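# Insert flat cable end into connector and latch it

## Task

Seat the loose end of the flat cable fully in the empty connector and close that connector's latch, while the cable's other end stays latched in its own connector.

## Robot and tools

Robot: two arms, left_arm and right_arm, each ending in a two-finger parallel gripper. Their URDF root links sit at about (+0.031, +0.300, 0) m for left_arm and (+0.016, -0.333, 0) m for right_arm, each turned only slightly about z.

Frames: the scene frame has its origin at table height, halfway between the nominal arm bases, +z up, +x outward over the table, and left_arm on the +y side. Image left and right do not match arm names. Reported hand positions, orientations and velocities are in the scene frame. Motion offsets are different: they use the axes of that arm's own Hand target. On a gripper, +z points along the fingers and the fingers open and close along y. end_effector_position is the point between the pads, about 1 cm short of the fingertips. Printed poses can be off by a few centimetres, more at long reach.

Row layout (shared by execute_actions and move): one flat list of 14 numbers, each in [-1, 1], covering both arms even if only one moves. Order: left dx, dy, dz, rx, ry, rz, opening, then right dx, dy, dz, rx, ry, rz, opening. The first six per arm are an offset, not a pose: they are measured from that arm's Hand target at the start of the call, along the Hand target's own axes. Scale: 1.0 equals 0.6 m for dx, dy, dz and 180 degrees for rx, ry, rz, which together form a single rotation vector. Opening is absolute, not an offset: +1 is fully open (0.094 m) and -1 is closed. Six zeros mean 'go back to the current Hand target'; a 0 in the opening slot is a real half-open command, so resend the present opening to leave a gripper unchanged.

execute_actions(actions, cameras): actions is a list of actions; each action is a list of up to 15 rows, each row one 1/30 s control step. A short action repeats its final row until 15 steps pass. Every row in an action counts from the same start pose, not from the row before; each new action or call starts from the Hand target as it then stands, so sending the same offset twice moves twice as far. An empty actions list returns status and all camera images. cameras takes names or ["all"].

move(target, speed, blend, opening_speed, grip_force, blocking, cameras): target is one 14-number row or a list of up to 15 rows, all offsets from the same starting Hand targets. Paths are straight, end together, last 0.5 s to 10 s. speed is top path speed in m/s, 0.002 to 2.9 (default 0.25); rotation is capped at twice that in rad/s. blend (m) rounds corners in a list; 0 stops at each. opening_speed is the finger rate per second on the -1..+1 scale, at least 0.2; use it to close gently. grip_force sets finger-pad force limit in newtons, 10 to 50, per arm or for both; lower forces close slowly. blocking=false returns after about 0.5 s while the move continues. Moves do not avoid obstacles or the other arm, and grippers lag and overshoot more when fast. Keep paths away from an arm's own base.

wait(seconds 0 to 10) lets time pass holding commands. stop brakes a running move. zoom_image(camera, region [x0, y0, x1, y1] pixels, at most 504 by 504) enlarges part of a camera's newest image; cameras are cam_high, cam_low, cam_face, cam_latch, cam_slot, cam_left_wrist, cam_right_wrist, all 672x504. read_manual gives licence texts only. finished_scene(scene) ends the scene irreversibly; the goal must hold with the robot not helping.

Results: each call reports robot state: per arm end_effector_position (m) and end_effector_quat_wxyz, Hand target (last commanded pose after clipping, the base for the next offsets), Joint positions (last entry is finger opening in m), Joint velocities (may be omitted when all are within noise), joint torques (include arm weight, offset and noisy; first three wrap at ±28 N m), grip_measured (opening on the -1..+1 scale, reads slightly wide when empty, narrower than a firmly held part), grip_effort_nm (gripper motor effort, negative closing; not pad force). Tool commands lists present commands. Calls with actions also list positions at some steps. move adds a 'move:' line: done (at rest within 10 mm and 2 degrees), off_target, moving, held, fault, and limits such as paced (pose clipped) or held (steps withheld). done does not mean no contact.

Control behaviour: commanded orientation is clipped each step to 40 degrees from the measured one. Friction and weight can leave a gripper a few cm short; resend zeros or the missing distance. An arm blocked by something keeps pushing until commanded back past its gripper.

Cautions: do not slam into or press hard on fixed or heavy items, the connectors, or the table; do not drop or release moving parts, nor let anything fall off the table. Never let the arms, grippers or wrist cameras touch each other, and never grip the other arm's fingers. Avoid strain on wrist camera cables. Long holding, outstretched poses or pushing into unreachable targets heat motors: MOTOR HOT appears at 75 °C, a fault folds the arm at 90 °C.

Each tool is called after "Request:" by a JSON object that holds its "fn" and its "kwargs", one argument or row to a line.

## Session

Request:
{"fn": "execute_actions", "kwargs": {
  "actions": []
}}

Scene clock: 0.00 s.
left_arm: end_effector_position=(+0.2790, +0.2345, +0.4157) grip_measured=+1.000 grip_effort_nm=n/a end_effector_quat_wxyz=(+0.652, -0.021, +0.752, -0.093) | right_arm: end_effector_position=(+0.2672, -0.2630, +0.2721) grip_measured=+1.000 grip_effort_nm=n/a end_effector_quat_wxyz=(+0.672, +0.023, +0.735, +0.092)
Joint positions: left_arm=[-0.634 0.705 1.154 -0.597 -0.464 -0.236 0.094] | right_arm=[0.617 0.398 0.448 -0.142 0.499 0.212 0.094]
Joint velocities: within noise
Joint torques (N m): no reading
Heat: left arm: 28 °C; right arm: 26 °C.
Hand target: left_arm +0.2771, +0.2359, +0.4211; +0.657, -0.023, +0.747, -0.096 | right_arm +0.2662, -0.2639, +0.2797; +0.678, +0.027, +0.729, +0.096
Tool commands: left_gripper/opening=+1.0 right_gripper/opening=+1.0

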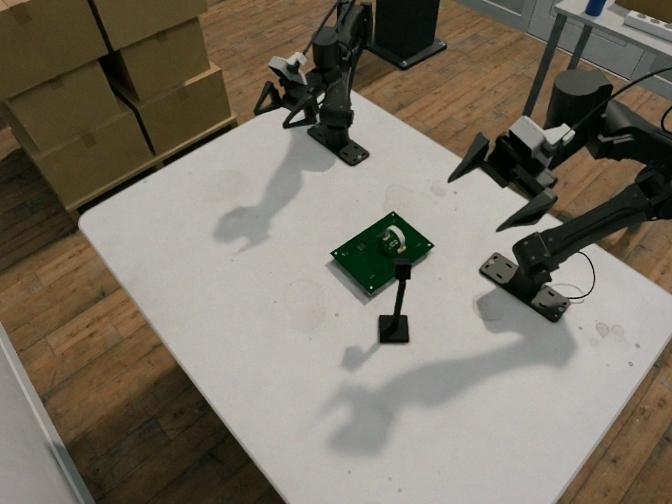

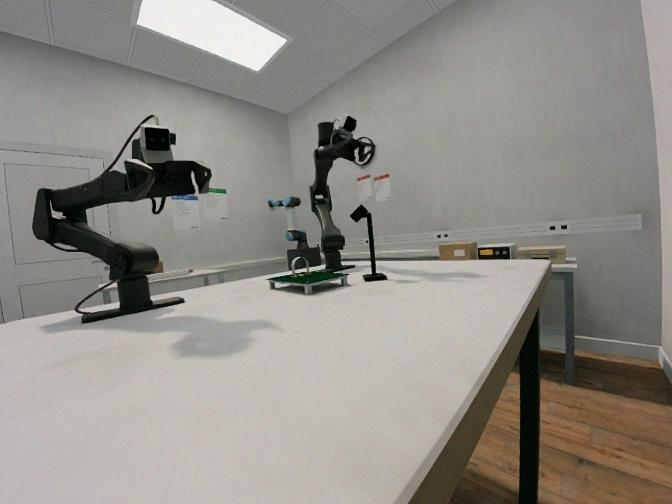

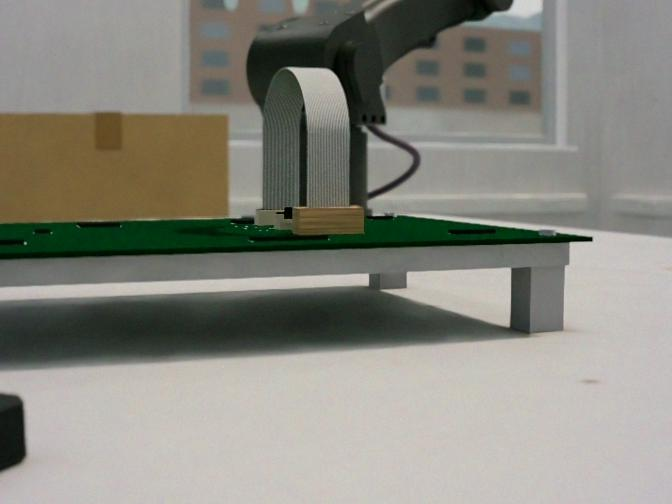

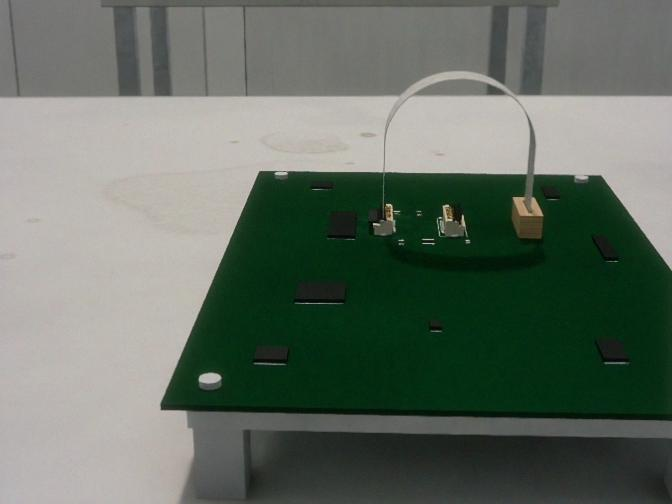

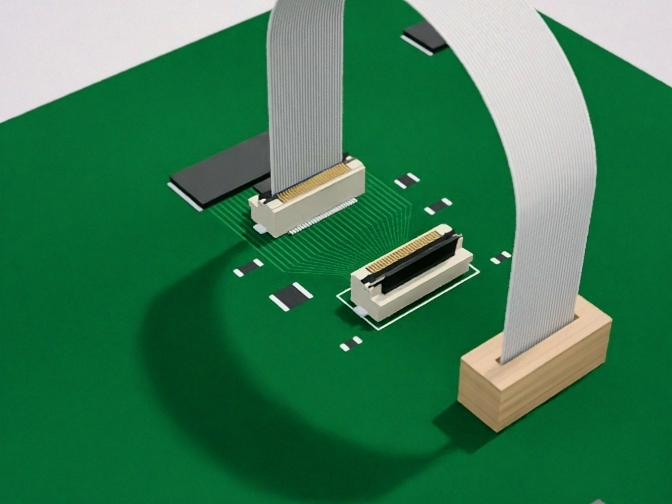

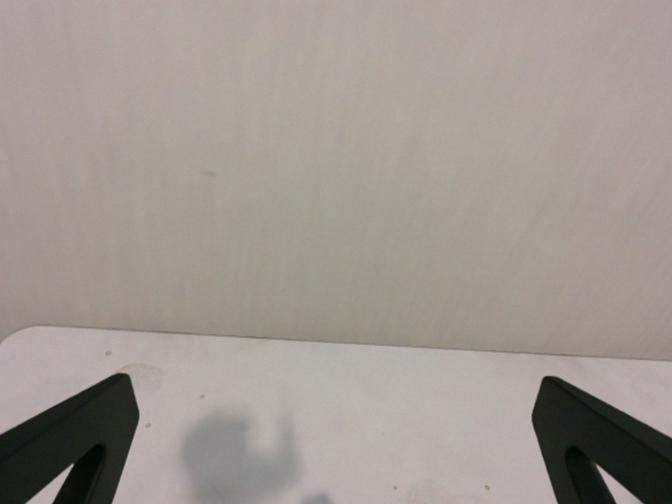

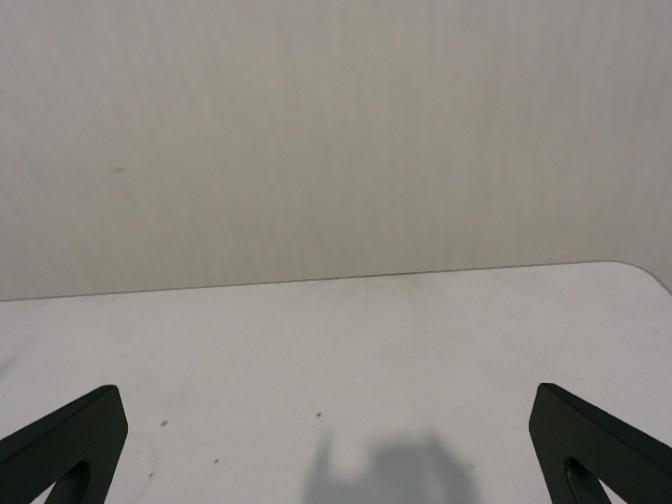

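Request:
{"fn": "move", "kwargs": {
  "target": [0,0,0,0,0,0,1,0.0492,0.4188,-0.1192,0.0673,0.4755,-0.019,1],
  "speed": 0.4,
  "cameras": ["cam_high","cam_right_wrist","cam_low","cam_latch"]
}}

Request:
{"fn": "zoom_image", "kwargs": {
  "camera": "cam_high",
  "region": [310, 190, 460, 360]
}}

Scene clock: 23.13 s.
left_arm: end_effector_position=(+0.2790, +0.2345, +0.4157) grip_measured=+1.000 grip_effort_nm=-0.04 end_effector_quat_wxyz=(+0.652, -0.021, +0.752, -0.093) | right_arm: end_effector_position=(+0.1674, -0.0213, +0.2916) grip_measured=+1.000 grip_effort_nm=-0.03 end_effector_quat_wxyz=(+0.087, -0.009, +0.982, +0.168)
Joint positions: left_arm=[-0.634 0.705 1.154 -0.597 -0.464 -0.236 0.094] | right_arm=[1.131 1.668 2.03 -1.553 0.006 1.1 0.094]
Joint torques (N m): left_arm=[-0.05 1.1 5.83 1.46 -0.06 -0.02] | right_arm=[-0.7 -7.19 7.21 0.94 -0.09 0.13]
Heat: left arm: 30 °C; right arm: 29 °C.
Hand target: left_arm +0.2771, +0.2359, +0.4211; +0.657, -0.023, +0.747, -0.096 | right_arm +0.1701, -0.0200, +0.2992; +0.000, +0.000, +1.000, -0.001
Off the commanded pose: left_arm 0.006 m, 1 deg | right_arm 0.008 m, 22 deg.
joint sent to its limit (right arm) — joint 4 (wrist pitch), lower limit. The joint targets are off in orientation, not in position.
move: off_target (right_arm)
Images, in order (width x height): cam_high 672x504, cam_low 672x504, cam_latch 672x504, cam_right_wrist 672x504.

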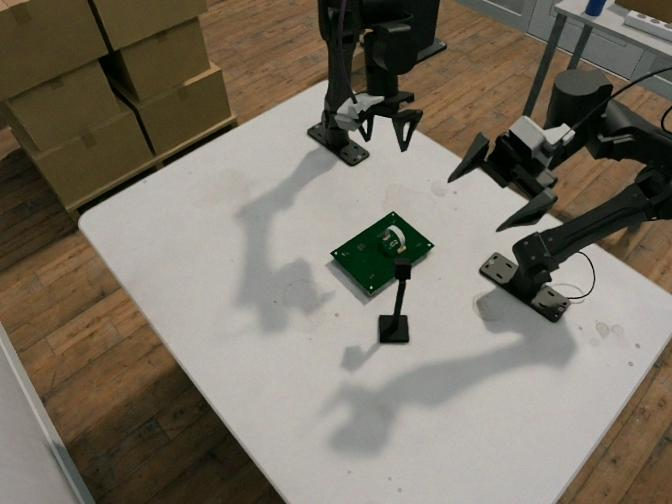

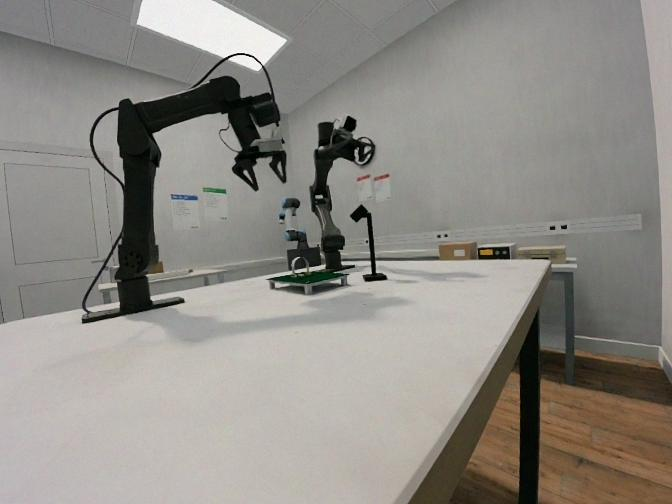

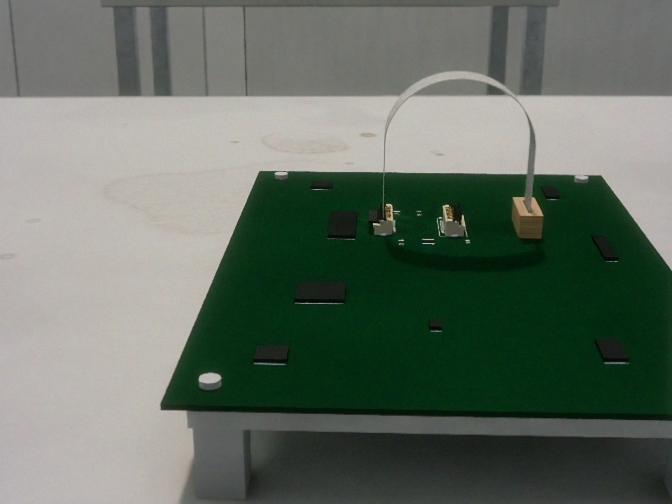

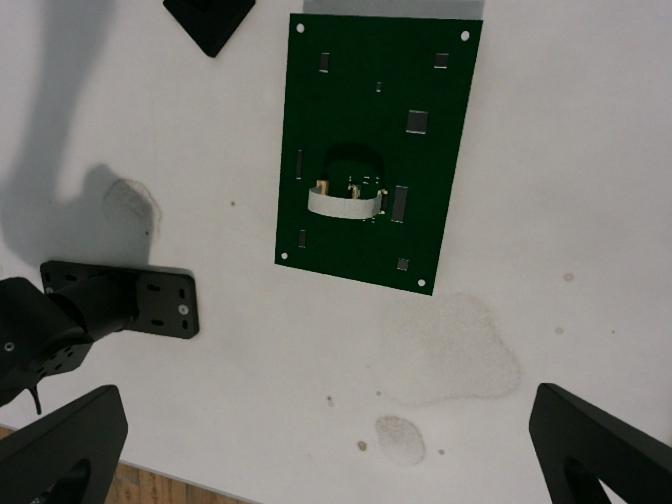

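Scaled by 2.965.

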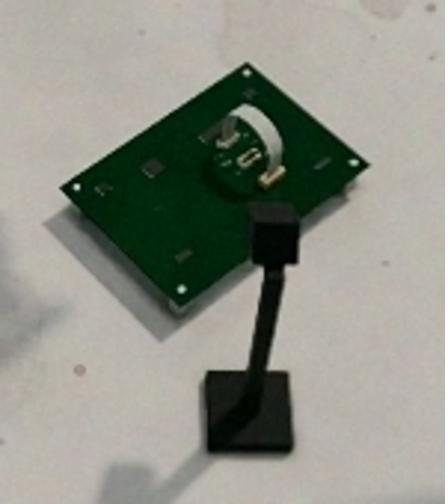

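Request:
{"fn": "execute_actions", "kwargs": {
  "actions": [],
  "cameras": ["cam_latch","cam_slot","cam_face"]
}}

Request:
{"fn": "zoom_image", "kwargs": {
  "camera": "cam_latch",
  "region": [350, 180, 560, 260]
}}

Request:
{"fn": "zoom_image", "kwargs": {
  "camera": "cam_slot",
  "region": [220, 130, 500, 340]
}}

Request:
{"fn": "zoom_image", "kwargs": {
  "camera": "cam_face",
  "region": [220, 180, 400, 260]
}}

Scene clock: 48.70 s.
left_arm: end_effector_position=(+0.2790, +0.2345, +0.4157) grip_measured=+1.000 grip_effort_nm=-0.04 end_effector_quat_wxyz=(+0.652, -0.021, +0.752, -0.093) | right_arm: end_effector_position=(+0.1673, -0.0212, +0.2916) grip_measured=+1.000 grip_effort_nm=-0.03 end_effector_quat_wxyz=(+0.086, -0.009, +0.982, +0.168)
Joint positions: left_arm=[-0.634 0.705 1.154 -0.597 -0.464 -0.236 0.094] | right_arm=[1.131 1.668 2.03 -1.553 0.005 1.1 0.094]
Joint velocities: within noise
Joint torques (N m): left_arm=[-0.02 1.03 5.9 1.47 -0.07 -0.01] | right_arm=[-0.58 -6.99 7.32 0.91 -0.04 0.12]
Heat: left arm: 31 °C; right arm: 30 °C.
Hand target: left_arm +0.2771, +0.2359, +0.4211; +0.657, -0.023, +0.747, -0.096 | right_arm +0.1700, -0.0200, +0.2992; +0.000, +0.000, +1.000, -0.001
Tool commands: left_gripper/opening=+1.0 right_gripper/opening=+1.0
Off the commanded pose: left_arm 0.006 m, 1 deg | right_arm 0.008 m, 22 deg.
Images, in order (width x height): cam_face 672x504, cam_latch 672x504, cam_slot 672x504.

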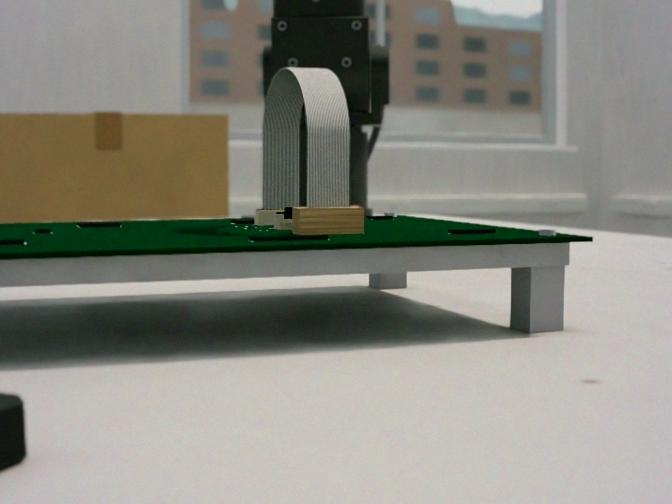

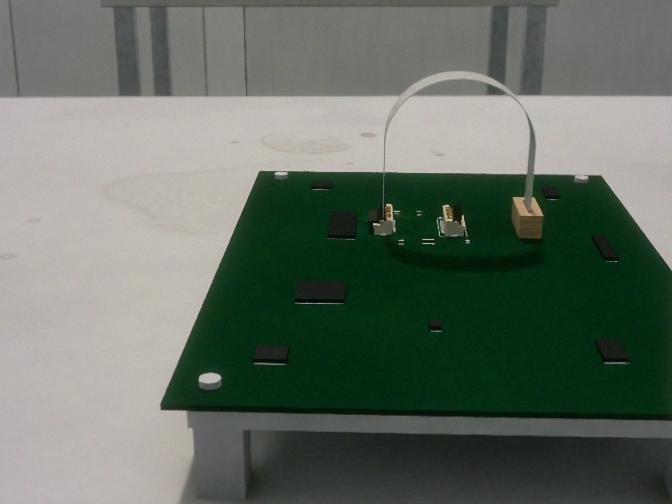

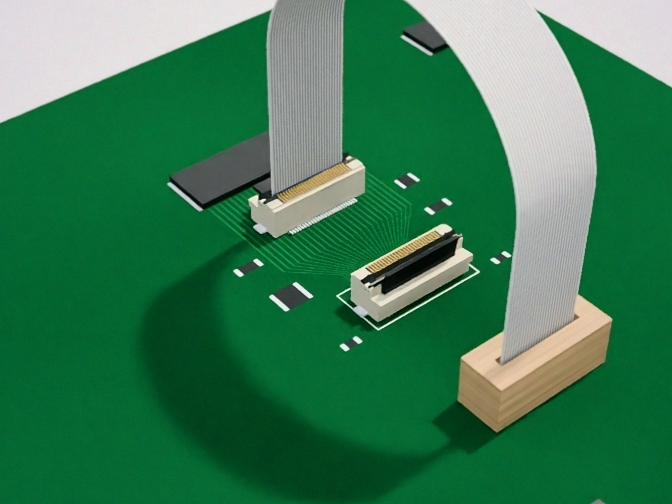

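Scaled by 2.400.

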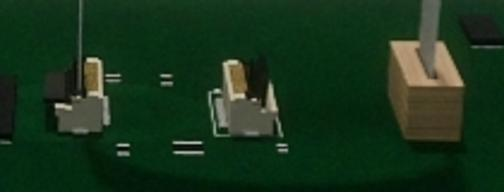

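Scaled by 1.800.

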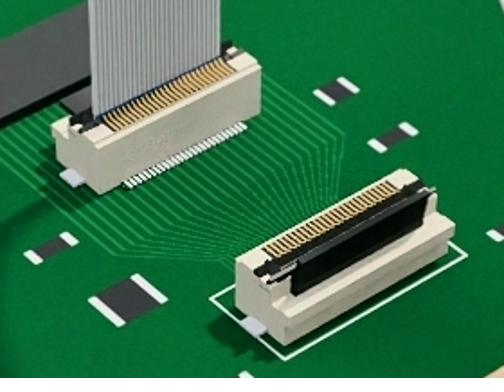

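Scaled by 2.800.

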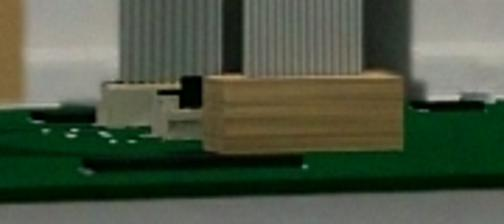

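Request:
{"fn": "move", "kwargs": {
  "target": [0,0,0,0,0,0,1,0.0833,0.2,0.2987,0,-0.2778,0,-0.4],
  "speed": 0.3,
  "cameras": ["cam_high","cam_right_wrist","cam_slot","cam_latch","cam_face"]
}}

Scene clock: 78.93 s.
left_arm: end_effector_position=(+0.2790, +0.2345, +0.4157) grip_measured=+1.000 grip_effort_nm=-0.04 end_effector_quat_wxyz=(+0.652, -0.021, +0.752, -0.093) | right_arm: end_effector_position=(+0.1162, +0.0942, +0.1147) grip_measured=-0.398 grip_effort_nm=-0.15 end_effector_quat_wxyz=(+0.409, -0.008, +0.913, -0.006)
Joint positions: left_arm=[-0.634 0.705 1.154 -0.597 -0.464 -0.236 0.094] | right_arm=[1.661 2.244 1.923 -1.344 0.838 1.673 0.028]
Joint torques (N m): left_arm=[-0.02 1.02 5.87 1.46 -0.08 -0.02] | right_arm=[-0.01 -12.18 7.5 -0.05 0.67 0.2]
Heat: left arm: 32 °C; right arm: 31 °C.
Hand target: left_arm +0.2771, +0.2359, +0.4211; +0.657, -0.023, +0.747, -0.096 | right_arm +0.1199, +0.0998, +0.1200; +0.422, +0.000, +0.906, +0.000
Off the commanded pose: left_arm 0.006 m, 1 deg | right_arm 0.008 m, 2 deg.
move: done
Images, in order (width x height): cam_high 672x504, cam_face 672x504, cam_latch 672x504, cam_slot 672x504, cam_right_wrist 672x504.

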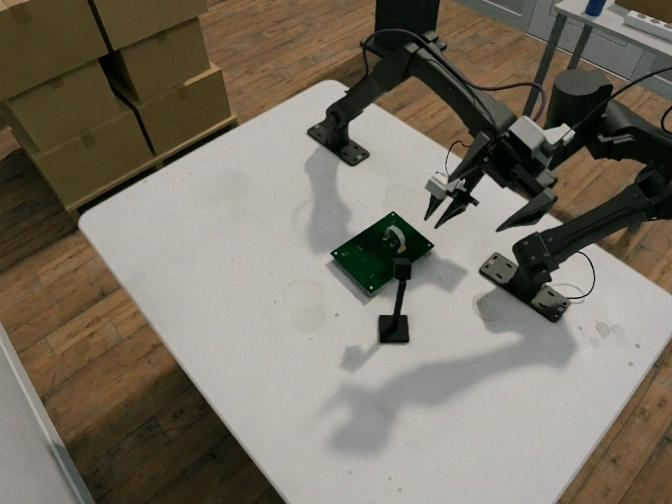

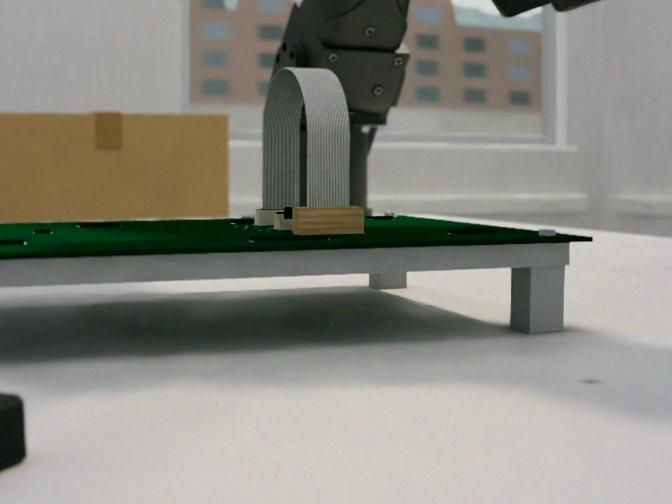

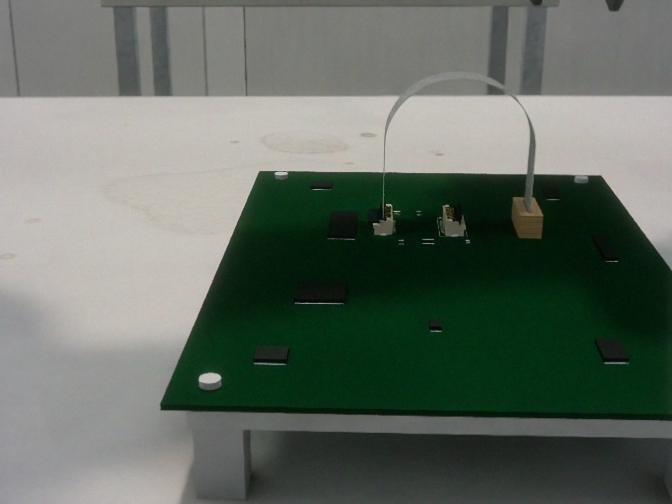

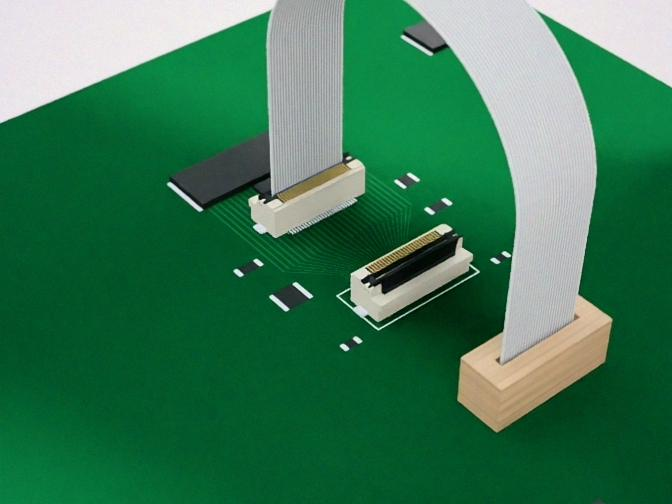

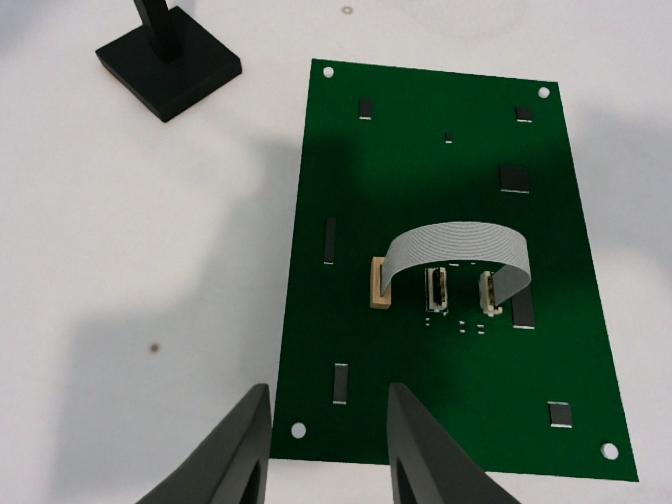

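Request:
{"fn": "move", "kwargs": {
  "target": [0,0,0,0,0,0,1,0.0573,-0.0408,0.1003,0.0136,0,0.0114,-0.4],
  "speed": 0.2,
  "cameras": ["cam_right_wrist","cam_slot","cam_latch","cam_face"]
}}

Scene clock: 101.93 s.
left_arm: end_effector_position=(+0.2790, +0.2345, +0.4157) grip_measured=+1.000 grip_effort_nm=-0.03 end_effector_quat_wxyz=(+0.652, -0.021, +0.752, -0.093) | right_arm: end_effector_position=(+0.1404, +0.0768, +0.0551) grip_measured=-0.398 grip_effort_nm=-0.15 end_effector_quat_wxyz=(+0.410, +0.024, +0.912, -0.012)
Joint positions: left_arm=[-0.634 0.705 1.154 -0.597 -0.464 -0.236 0.094] | right_arm=[1.605 2.244 1.68 -1.095 0.842 1.686 0.028]
Joint torques (N m): left_arm=[-0.08 1.01 5.91 1.46 -0.08 -0.01] | right_arm=[0.16 -13.46 3.84 0.2 0.64 0.11]
Heat: left arm: 33 °C; right arm: 31 °C.
Hand target: left_arm +0.2771, +0.2359, +0.4211; +0.657, -0.023, +0.747, -0.096 | right_arm +0.1438, +0.0752, +0.0549; +0.422, +0.025, +0.906, -0.012
Off the commanded pose: left_arm 0.006 m, 1 deg | right_arm 0.004 m, 2 deg.
move: done
Images, in order (width x height): cam_face 672x504, cam_latch 672x504, cam_slot 672x504, cam_right_wrist 672x504.

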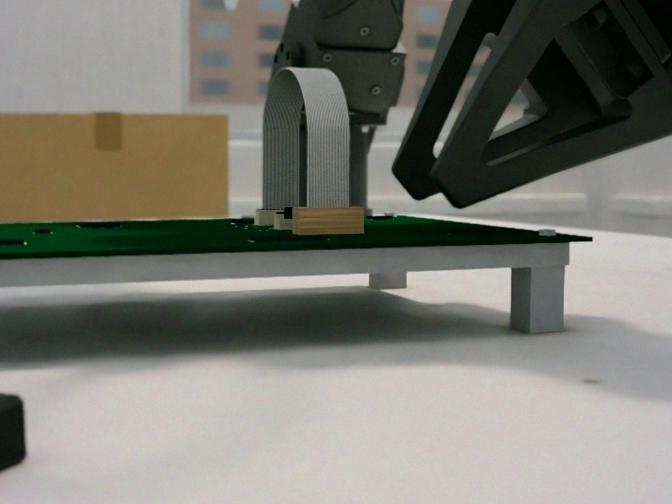

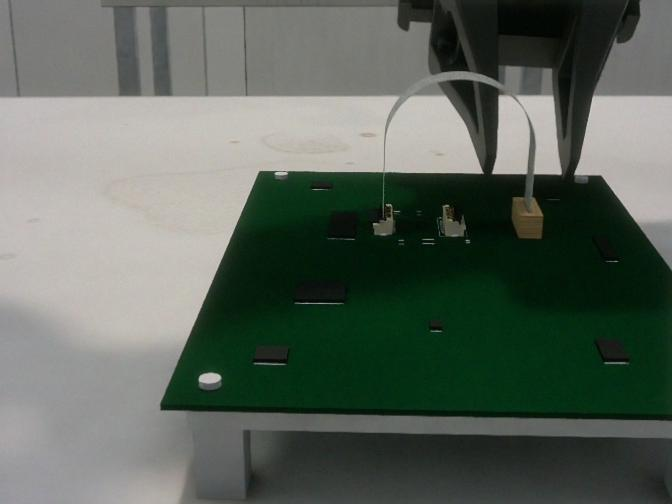

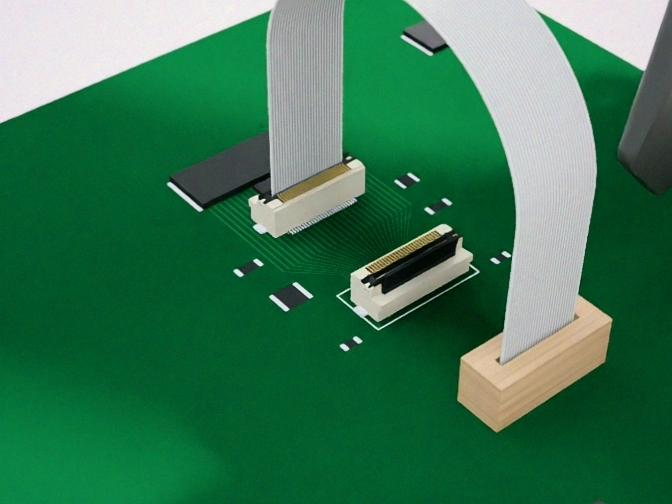

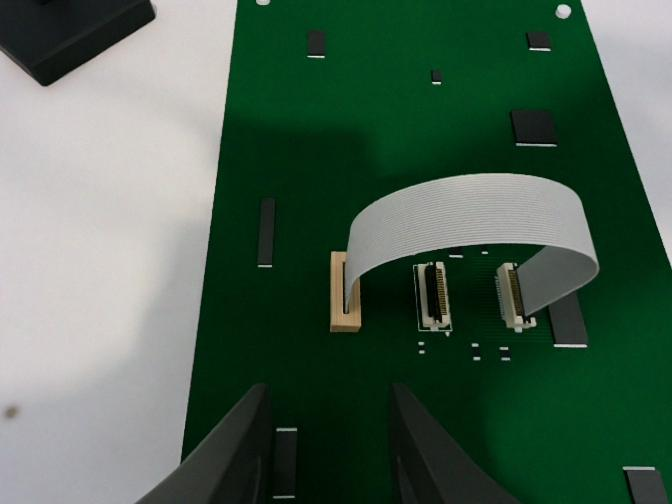

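Request:
{"fn": "move", "kwargs": {
  "target": [0,0,0,0,0,0,1,-0.0403,-0.0042,0.0420,0,0,0,-0.4],
  "speed": 0.1,
  "cameras": ["cam_right_wrist","cam_slot","cam_latch","cam_face"]
}}

Scene clock: 115.80 s.
left_arm: end_effector_position=(+0.2790, +0.2345, +0.4157) grip_measured=+1.000 grip_effort_nm=-0.03 end_effector_quat_wxyz=(+0.652, -0.021, +0.752, -0.093) | right_arm: end_effector_position=(+0.1758, +0.0704, +0.0474) grip_measured=-0.398 grip_effort_nm=-0.14 end_effector_quat_wxyz=(+0.421, +0.017, +0.907, -0.027)
Joint positions: left_arm=[-0.634 0.705 1.154 -0.597 -0.464 -0.236 0.094] | right_arm=[1.527 2.237 1.622 -0.989 0.87 1.568 0.028]
Joint torques (N m): left_arm=[-0.08 1.05 5.9 1.47 -0.06 -0.01] | right_arm=[-0.43 -16.96 3.43 0.42 0.38 0]
Heat: left arm: 33 °C; right arm: 29 °C.
Hand target: left_arm +0.2771, +0.2359, +0.4211; +0.657, -0.023, +0.747, -0.096 | right_arm +0.1785, +0.0707, +0.0573; +0.422, +0.025, +0.906, -0.012
Off the commanded pose: left_arm 0.006 m, 1 deg | right_arm 0.010 m, 2 deg.
move: done
Images, in order (width x height): cam_face 672x504, cam_latch 672x504, cam_slot 672x504, cam_right_wrist 672x504.

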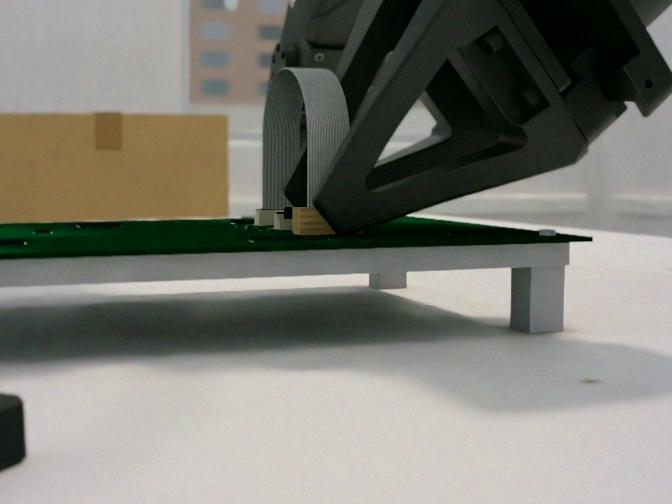

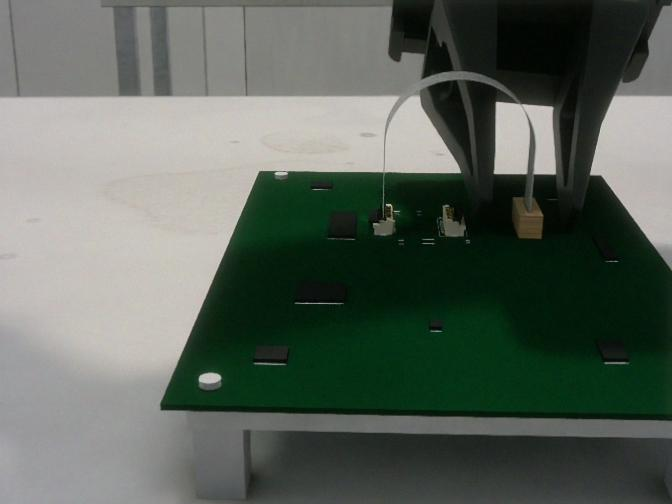

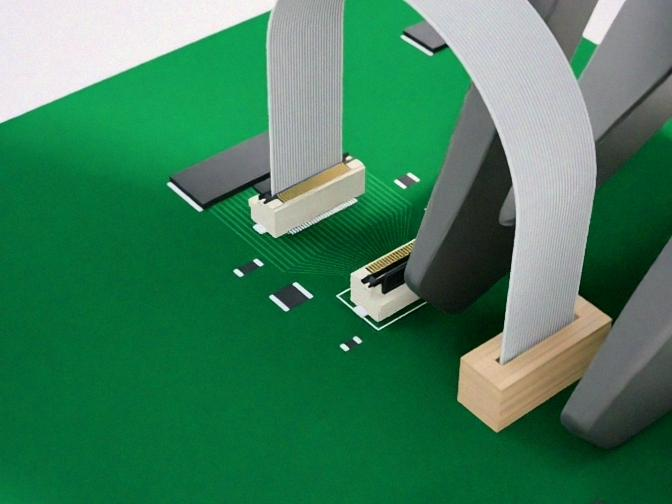

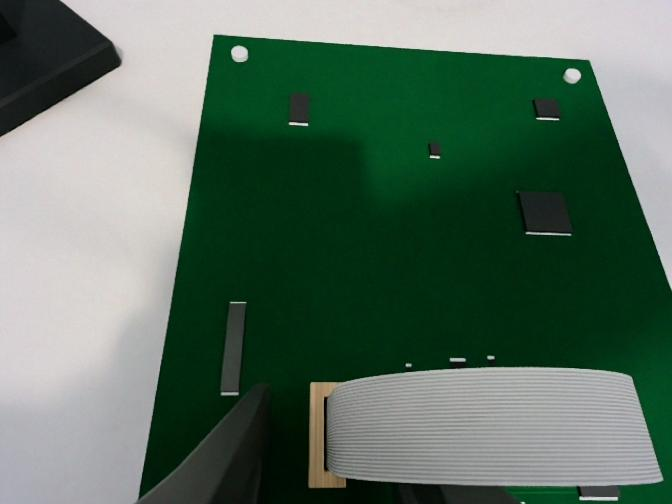

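Request:
{"fn": "move", "kwargs": {
  "target": [0,0,0,0,0,0,1,-0.0127,0.0037,-0.0108,0,0,0,-0.4],
  "speed": 0.08,
  "cameras": ["cam_slot","cam_latch","cam_face"]
}}

Scene clock: 120.47 s.
left_arm: end_effector_position=(+0.2790, +0.2345, +0.4157) grip_measured=+1.000 grip_effort_nm=-0.03 end_effector_quat_wxyz=(+0.652, -0.021, +0.752, -0.093) | right_arm: end_effector_position=(+0.1758, +0.0703, +0.0476) grip_measured=-0.398 grip_effort_nm=-0.14 end_effector_quat_wxyz=(+0.421, +0.016, +0.907, -0.028)
Joint positions: left_arm=[-0.634 0.705 1.154 -0.597 -0.464 -0.236 0.094] | right_arm=[1.527 2.237 1.622 -0.99 0.87 1.567 0.028]
Joint torques (N m): left_arm=[-0.03 1.03 5.87 1.46 -0.06 -0.03] | right_arm=[-0.66 -17.54 5.6 0.04 0.35 -0.05]
Heat: left arm: 33 °C; right arm: 29 °C.
Hand target: left_arm +0.2771, +0.2359, +0.4211; +0.657, -0.023, +0.747, -0.096 | right_arm +0.1786, +0.0729, +0.0672; +0.422, +0.025, +0.906, -0.012
Off the commanded pose: left_arm 0.006 m, 1 deg | right_arm 0.020 m, 2 deg.
move: off_target (right_arm)
Images, in order (width x height): cam_face 672x504, cam_latch 672x504, cam_slot 672x504.

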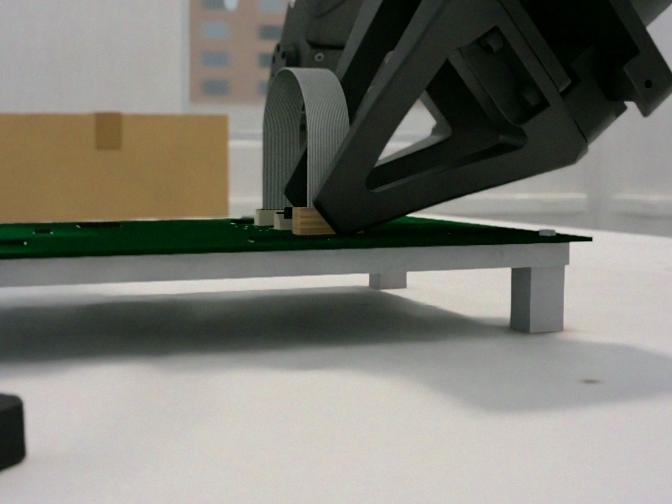

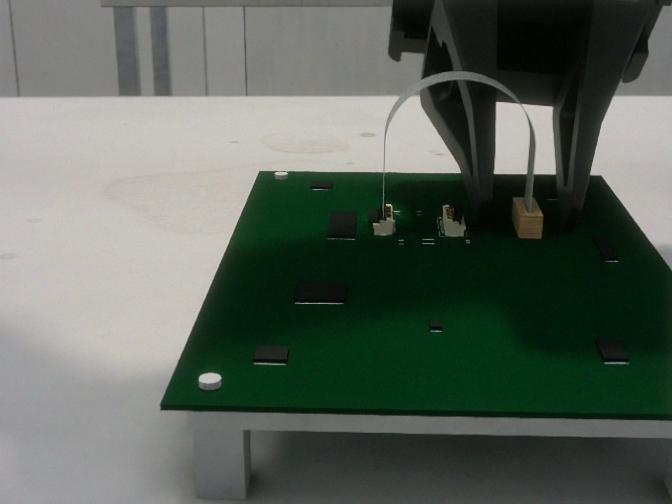

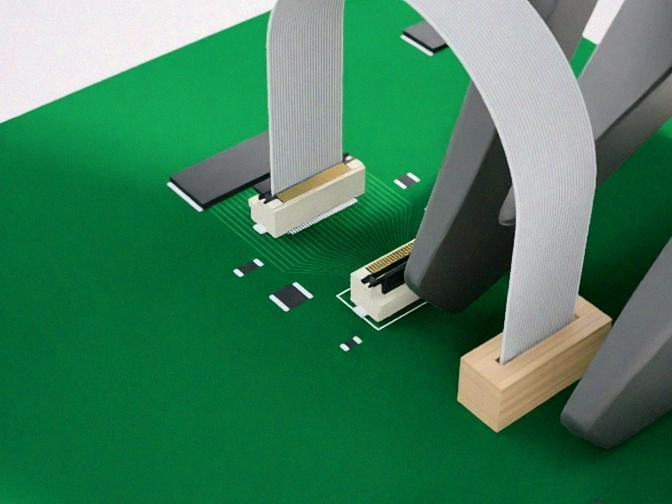

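Request:
{"fn": "move", "kwargs": {
  "target": [0,0,0,0,0,0,1,-0.0153,0.002,-0.0129,0,0,0,-0.4],
  "speed": 0.08,
  "cameras": ["cam_latch","cam_face"]
}}

Scene clock: 123.57 s.
left_arm: end_effector_position=(+0.2790, +0.2345, +0.4157) grip_measured=+1.000 grip_effort_nm=-0.04 end_effector_quat_wxyz=(+0.652, -0.021, +0.752, -0.093) | right_arm: end_effector_position=(+0.1740, +0.0661, +0.0498) grip_measured=-0.398 grip_effort_nm=-0.14 end_effector_quat_wxyz=(+0.414, +0.010, +0.909, -0.040)
Joint positions: left_arm=[-0.634 0.705 1.154 -0.597 -0.464 -0.236 0.094] | right_arm=[1.527 2.234 1.634 -1.03 0.857 1.565 0.028]
Joint torques (N m): left_arm=[-0.06 1.05 5.87 1.46 -0.07 -0.03] | right_arm=[-0.54 -18.61 6.97 -0.07 0.52 0]
Heat: left arm: 33 °C; right arm: 30 °C.
Hand target: left_arm +0.2771, +0.2359, +0.4211; +0.657, -0.023, +0.747, -0.096 | right_arm +0.1787, +0.0742, +0.0792; +0.422, +0.025, +0.906, -0.012
Off the commanded pose: left_arm 0.006 m, 1 deg | right_arm 0.031 m, 4 deg.
move: off_target (right_arm)
Images, in order (width x height): cam_face 672x504, cam_latch 672x504.

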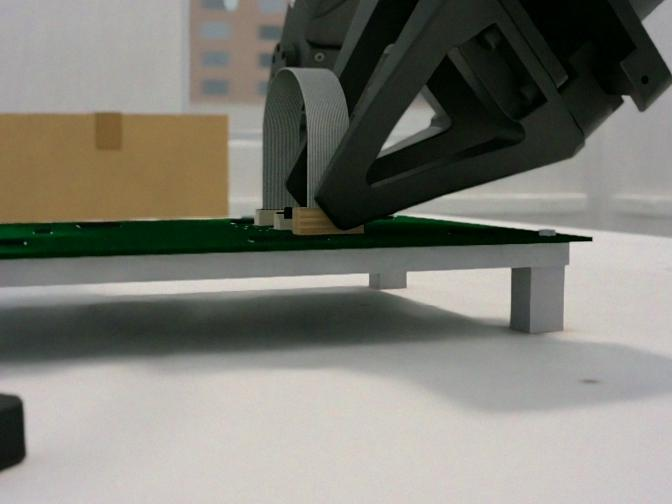

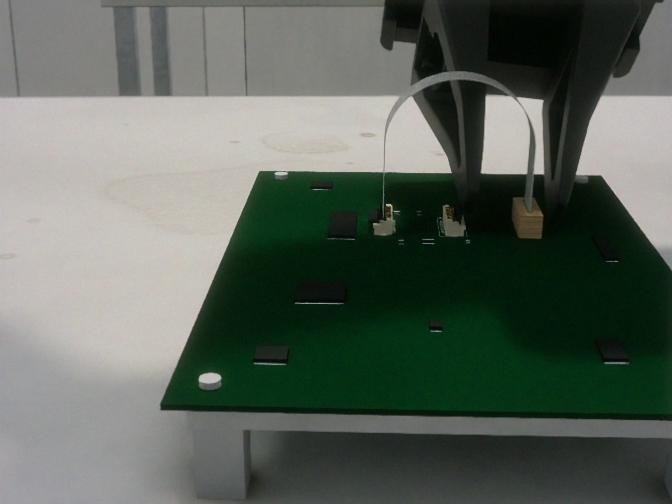

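Request:
{"fn": "move", "kwargs": {
  "target": [0,0,0,0,0,0,1,0.0447,0,-0.03,0,0,0,-0.4],
  "speed": 0.15
}}

Scene clock: 133.80 s.
left_arm: end_effector_position=(+0.2790, +0.2345, +0.4157) grip_measured=+1.000 grip_effort_nm=-0.03 end_effector_quat_wxyz=(+0.652, -0.021, +0.752, -0.093) | right_arm: end_effector_position=(+0.1453, +0.0681, +0.0562) grip_measured=-0.398 grip_effort_nm=-0.14 end_effector_quat_wxyz=(+0.414, +0.011, +0.910, -0.031)
Joint positions: left_arm=[-0.634 0.705 1.154 -0.597 -0.464 -0.236 0.094] | right_arm=[1.596 2.234 1.661 -1.112 0.851 1.662 0.028]
Joint torques (N m): left_arm=[-0.01 1.05 5.86 1.46 -0.05 -0.01] | right_arm=[-0.08 -14.48 6.99 -0.09 0.54 0.21]
Heat: left arm: 33 °C; right arm: 33 °C.
Hand target: left_arm +0.2771, +0.2359, +0.4211; +0.657, -0.023, +0.747, -0.096 | right_arm +0.1477, +0.0758, +0.0703; +0.422, +0.025, +0.906, -0.012
Off the commanded pose: left_arm 0.006 m, 1 deg | right_arm 0.016 m, 3 deg.
move: off_target (right_arm)

Request:
{"fn": "move", "kwargs": {
  "target": [0,0,0,0,0,0,1,-0.032,0.004,-0.0268,0,0,0,-0.4],
  "speed": 0.15
}}

Scene clock: 136.27 s.
left_arm: end_effector_position=(+0.2790, +0.2345, +0.4157) grip_measured=+1.000 grip_effort_nm=-0.03 end_effector_quat_wxyz=(+0.652, -0.021, +0.752, -0.093) | right_arm: end_effector_position=(+0.1451, +0.0712, +0.0751) grip_measured=-0.398 grip_effort_nm=-0.14 end_effector_quat_wxyz=(+0.414, +0.009, +0.910, -0.037)
Joint positions: left_arm=[-0.634 0.705 1.154 -0.597 -0.464 -0.236 0.094] | right_arm=[1.596 2.234 1.738 -1.203 0.85 1.662 0.028]
Joint torques (N m): left_arm=[-0.03 1.06 5.89 1.47 -0.06 -0.02] | right_arm=[-0.08 -16.16 6.99 -0.13 0.54 0.18]
Heat: left arm: 33 °C; right arm: 33 °C.
Hand target: left_arm +0.2771, +0.2359, +0.4211; +0.657, -0.023, +0.747, -0.096 | right_arm +0.1478, +0.0783, +0.0953; +0.422, +0.025, +0.906, -0.012
Off the commanded pose: left_arm 0.006 m, 1 deg | right_arm 0.022 m, 3 deg.
move: off_target (right_arm)

Request:
{"fn": "move", "kwargs": {
  "target": [0,0,0,0,0,0,1,-0.0027,0.006,0.0633,0,0,0,-0.4],
  "speed": 0.1,
  "cameras": ["cam_latch","cam_face","cam_slot"]
}}

Scene clock: 142.93 s.
left_arm: end_effector_position=(+0.2790, +0.2345, +0.4157) grip_measured=+1.000 grip_effort_nm=-0.03 end_effector_quat_wxyz=(+0.652, -0.021, +0.752, -0.093) | right_arm: end_effector_position=(+0.1751, +0.0812, +0.0667) grip_measured=-0.398 grip_effort_nm=-0.14 end_effector_quat_wxyz=(+0.412, +0.024, +0.911, -0.017)
Joint positions: left_arm=[-0.634 0.705 1.154 -0.597 -0.464 -0.236 0.094] | right_arm=[1.524 2.234 1.71 -1.057 0.85 1.57 0.028]
Joint torques (N m): left_arm=[-0.02 1.05 5.93 1.46 -0.06 -0.01] | right_arm=[0.05 -15.09 3.58 0.31 0.58 -0.05]
Heat: left arm: 33 °C; right arm: 34 °C.
Hand target: left_arm +0.2771, +0.2359, +0.4211; +0.657, -0.023, +0.747, -0.096 | right_arm +0.1780, +0.0802, +0.0721; +0.422, +0.025, +0.906, -0.012
Off the commanded pose: left_arm 0.006 m, 1 deg | right_arm 0.006 m, 1 deg.
move: done
Images, in order (width x height): cam_face 672x504, cam_latch 672x504, cam_slot 672x504.

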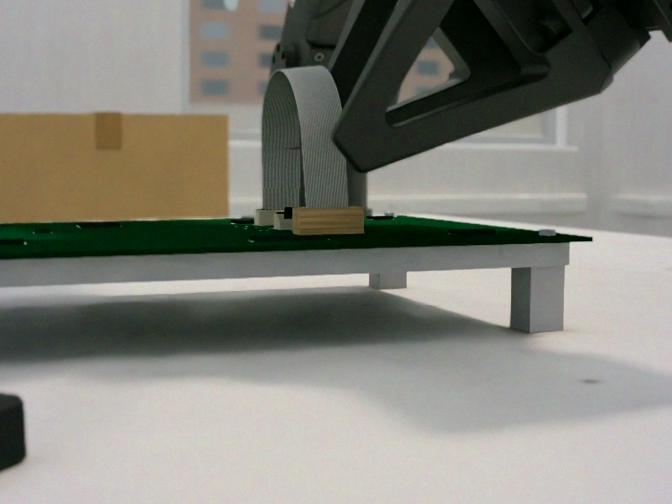

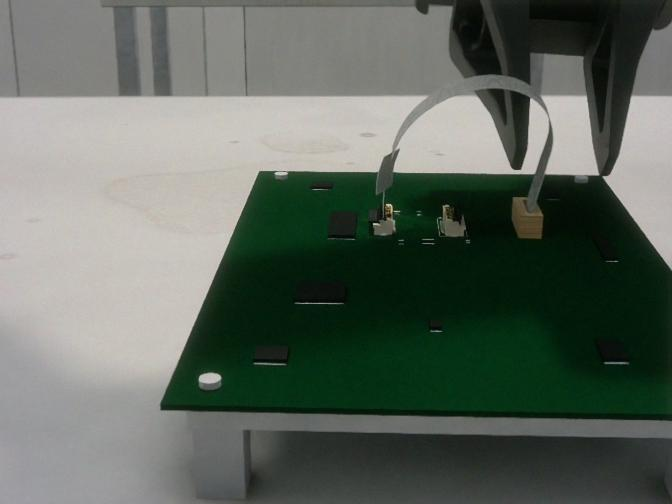

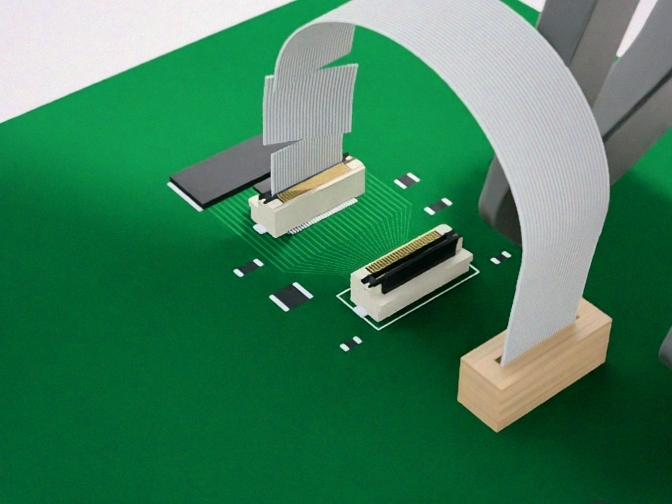

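Request:
{"fn": "move", "kwargs": {
  "target": [0,0,0,0,0,0,1,0.0175,-0.0167,0.0157,0,0,0,-0.4],
  "speed": 0.1,
  "cameras": ["cam_latch","cam_face","cam_slot"]
}}

Scene clock: 146.70 s.
left_arm: end_effector_position=(+0.2790, +0.2345, +0.4157) grip_measured=+1.000 grip_effort_nm=-0.04 end_effector_quat_wxyz=(+0.652, -0.021, +0.752, -0.093) | right_arm: end_effector_position=(+0.1762, +0.0687, +0.0475) grip_measured=-0.398 grip_effort_nm=-0.14 end_effector_quat_wxyz=(+0.418, +0.018, +0.908, -0.029)
Joint positions: left_arm=[-0.634 0.705 1.154 -0.597 -0.464 -0.236 0.094] | right_arm=[1.524 2.234 1.62 -0.994 0.865 1.57 0.028]
Joint torques (N m): left_arm=[-0.06 0.99 5.9 1.45 -0.07 0.01] | right_arm=[0.01 -16.91 3.41 0.4 0.45 -0.07]
Heat: left arm: 33 °C; right arm: 34 °C.
Hand target: left_arm +0.2771, +0.2359, +0.4211; +0.657, -0.023, +0.747, -0.096 | right_arm +0.1779, +0.0701, +0.0580; +0.422, +0.025, +0.906, -0.012
Off the commanded pose: left_arm 0.006 m, 1 deg | right_arm 0.011 m, 2 deg.
move: off_target (right_arm)
Images, in order (width x height): cam_face 672x504, cam_latch 672x504, cam_slot 672x504.

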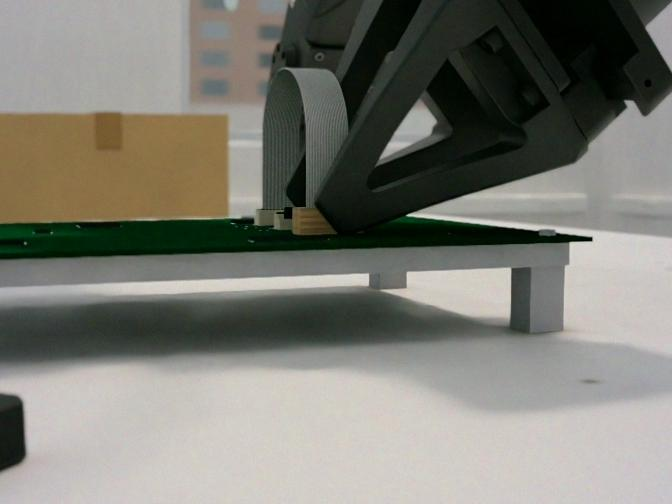

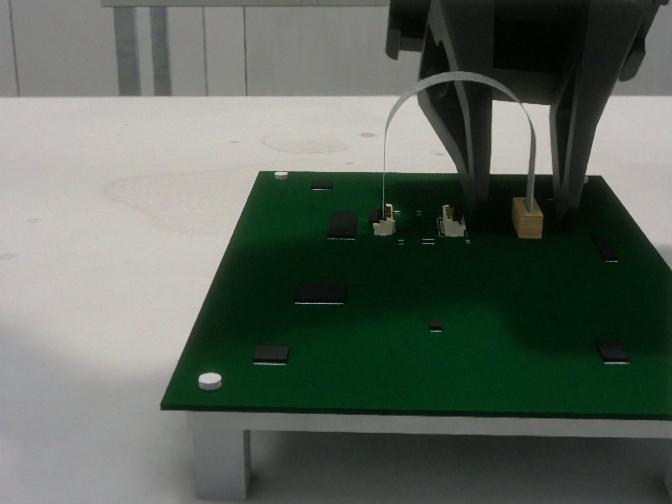

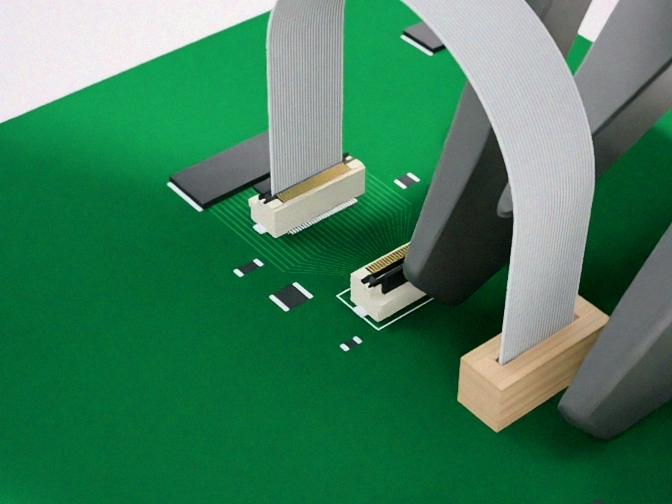

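Request:
{"fn": "move", "kwargs": {
  "target": [0,0,0,0,0,0,1,-0.0278,0.0133,-0.024,0,0,0,-0.4],
  "speed": 0.1
}}

Scene clock: 152.80 s.
left_arm: end_effector_position=(+0.2790, +0.2345, +0.4157) grip_measured=+1.000 grip_effort_nm=-0.03 end_effector_quat_wxyz=(+0.652, -0.021, +0.752, -0.093) | right_arm: end_effector_position=(+0.1751, +0.0698, +0.0566) grip_measured=-0.398 grip_effort_nm=-0.14 end_effector_quat_wxyz=(+0.414, +0.014, +0.910, -0.036)
Joint positions: left_arm=[-0.634 0.705 1.154 -0.597 -0.464 -0.236 0.094] | right_arm=[1.524 2.234 1.664 -1.052 0.855 1.567 0.028]
Joint torques (N m): left_arm=[-0.02 1.07 5.87 1.47 -0.06 -0.01] | right_arm=[-0.08 -17.05 7.05 0.08 0.53 -0.03]
Heat: left arm: 34 °C; right arm: 35 °C.
Hand target: left_arm +0.2771, +0.2359, +0.4211; +0.657, -0.023, +0.747, -0.096 | right_arm +0.1781, +0.0782, +0.0801; +0.422, +0.025, +0.906, -0.012
Off the commanded pose: left_arm 0.006 m, 1 deg | right_arm 0.025 m, 3 deg.
move: off_target (right_arm)


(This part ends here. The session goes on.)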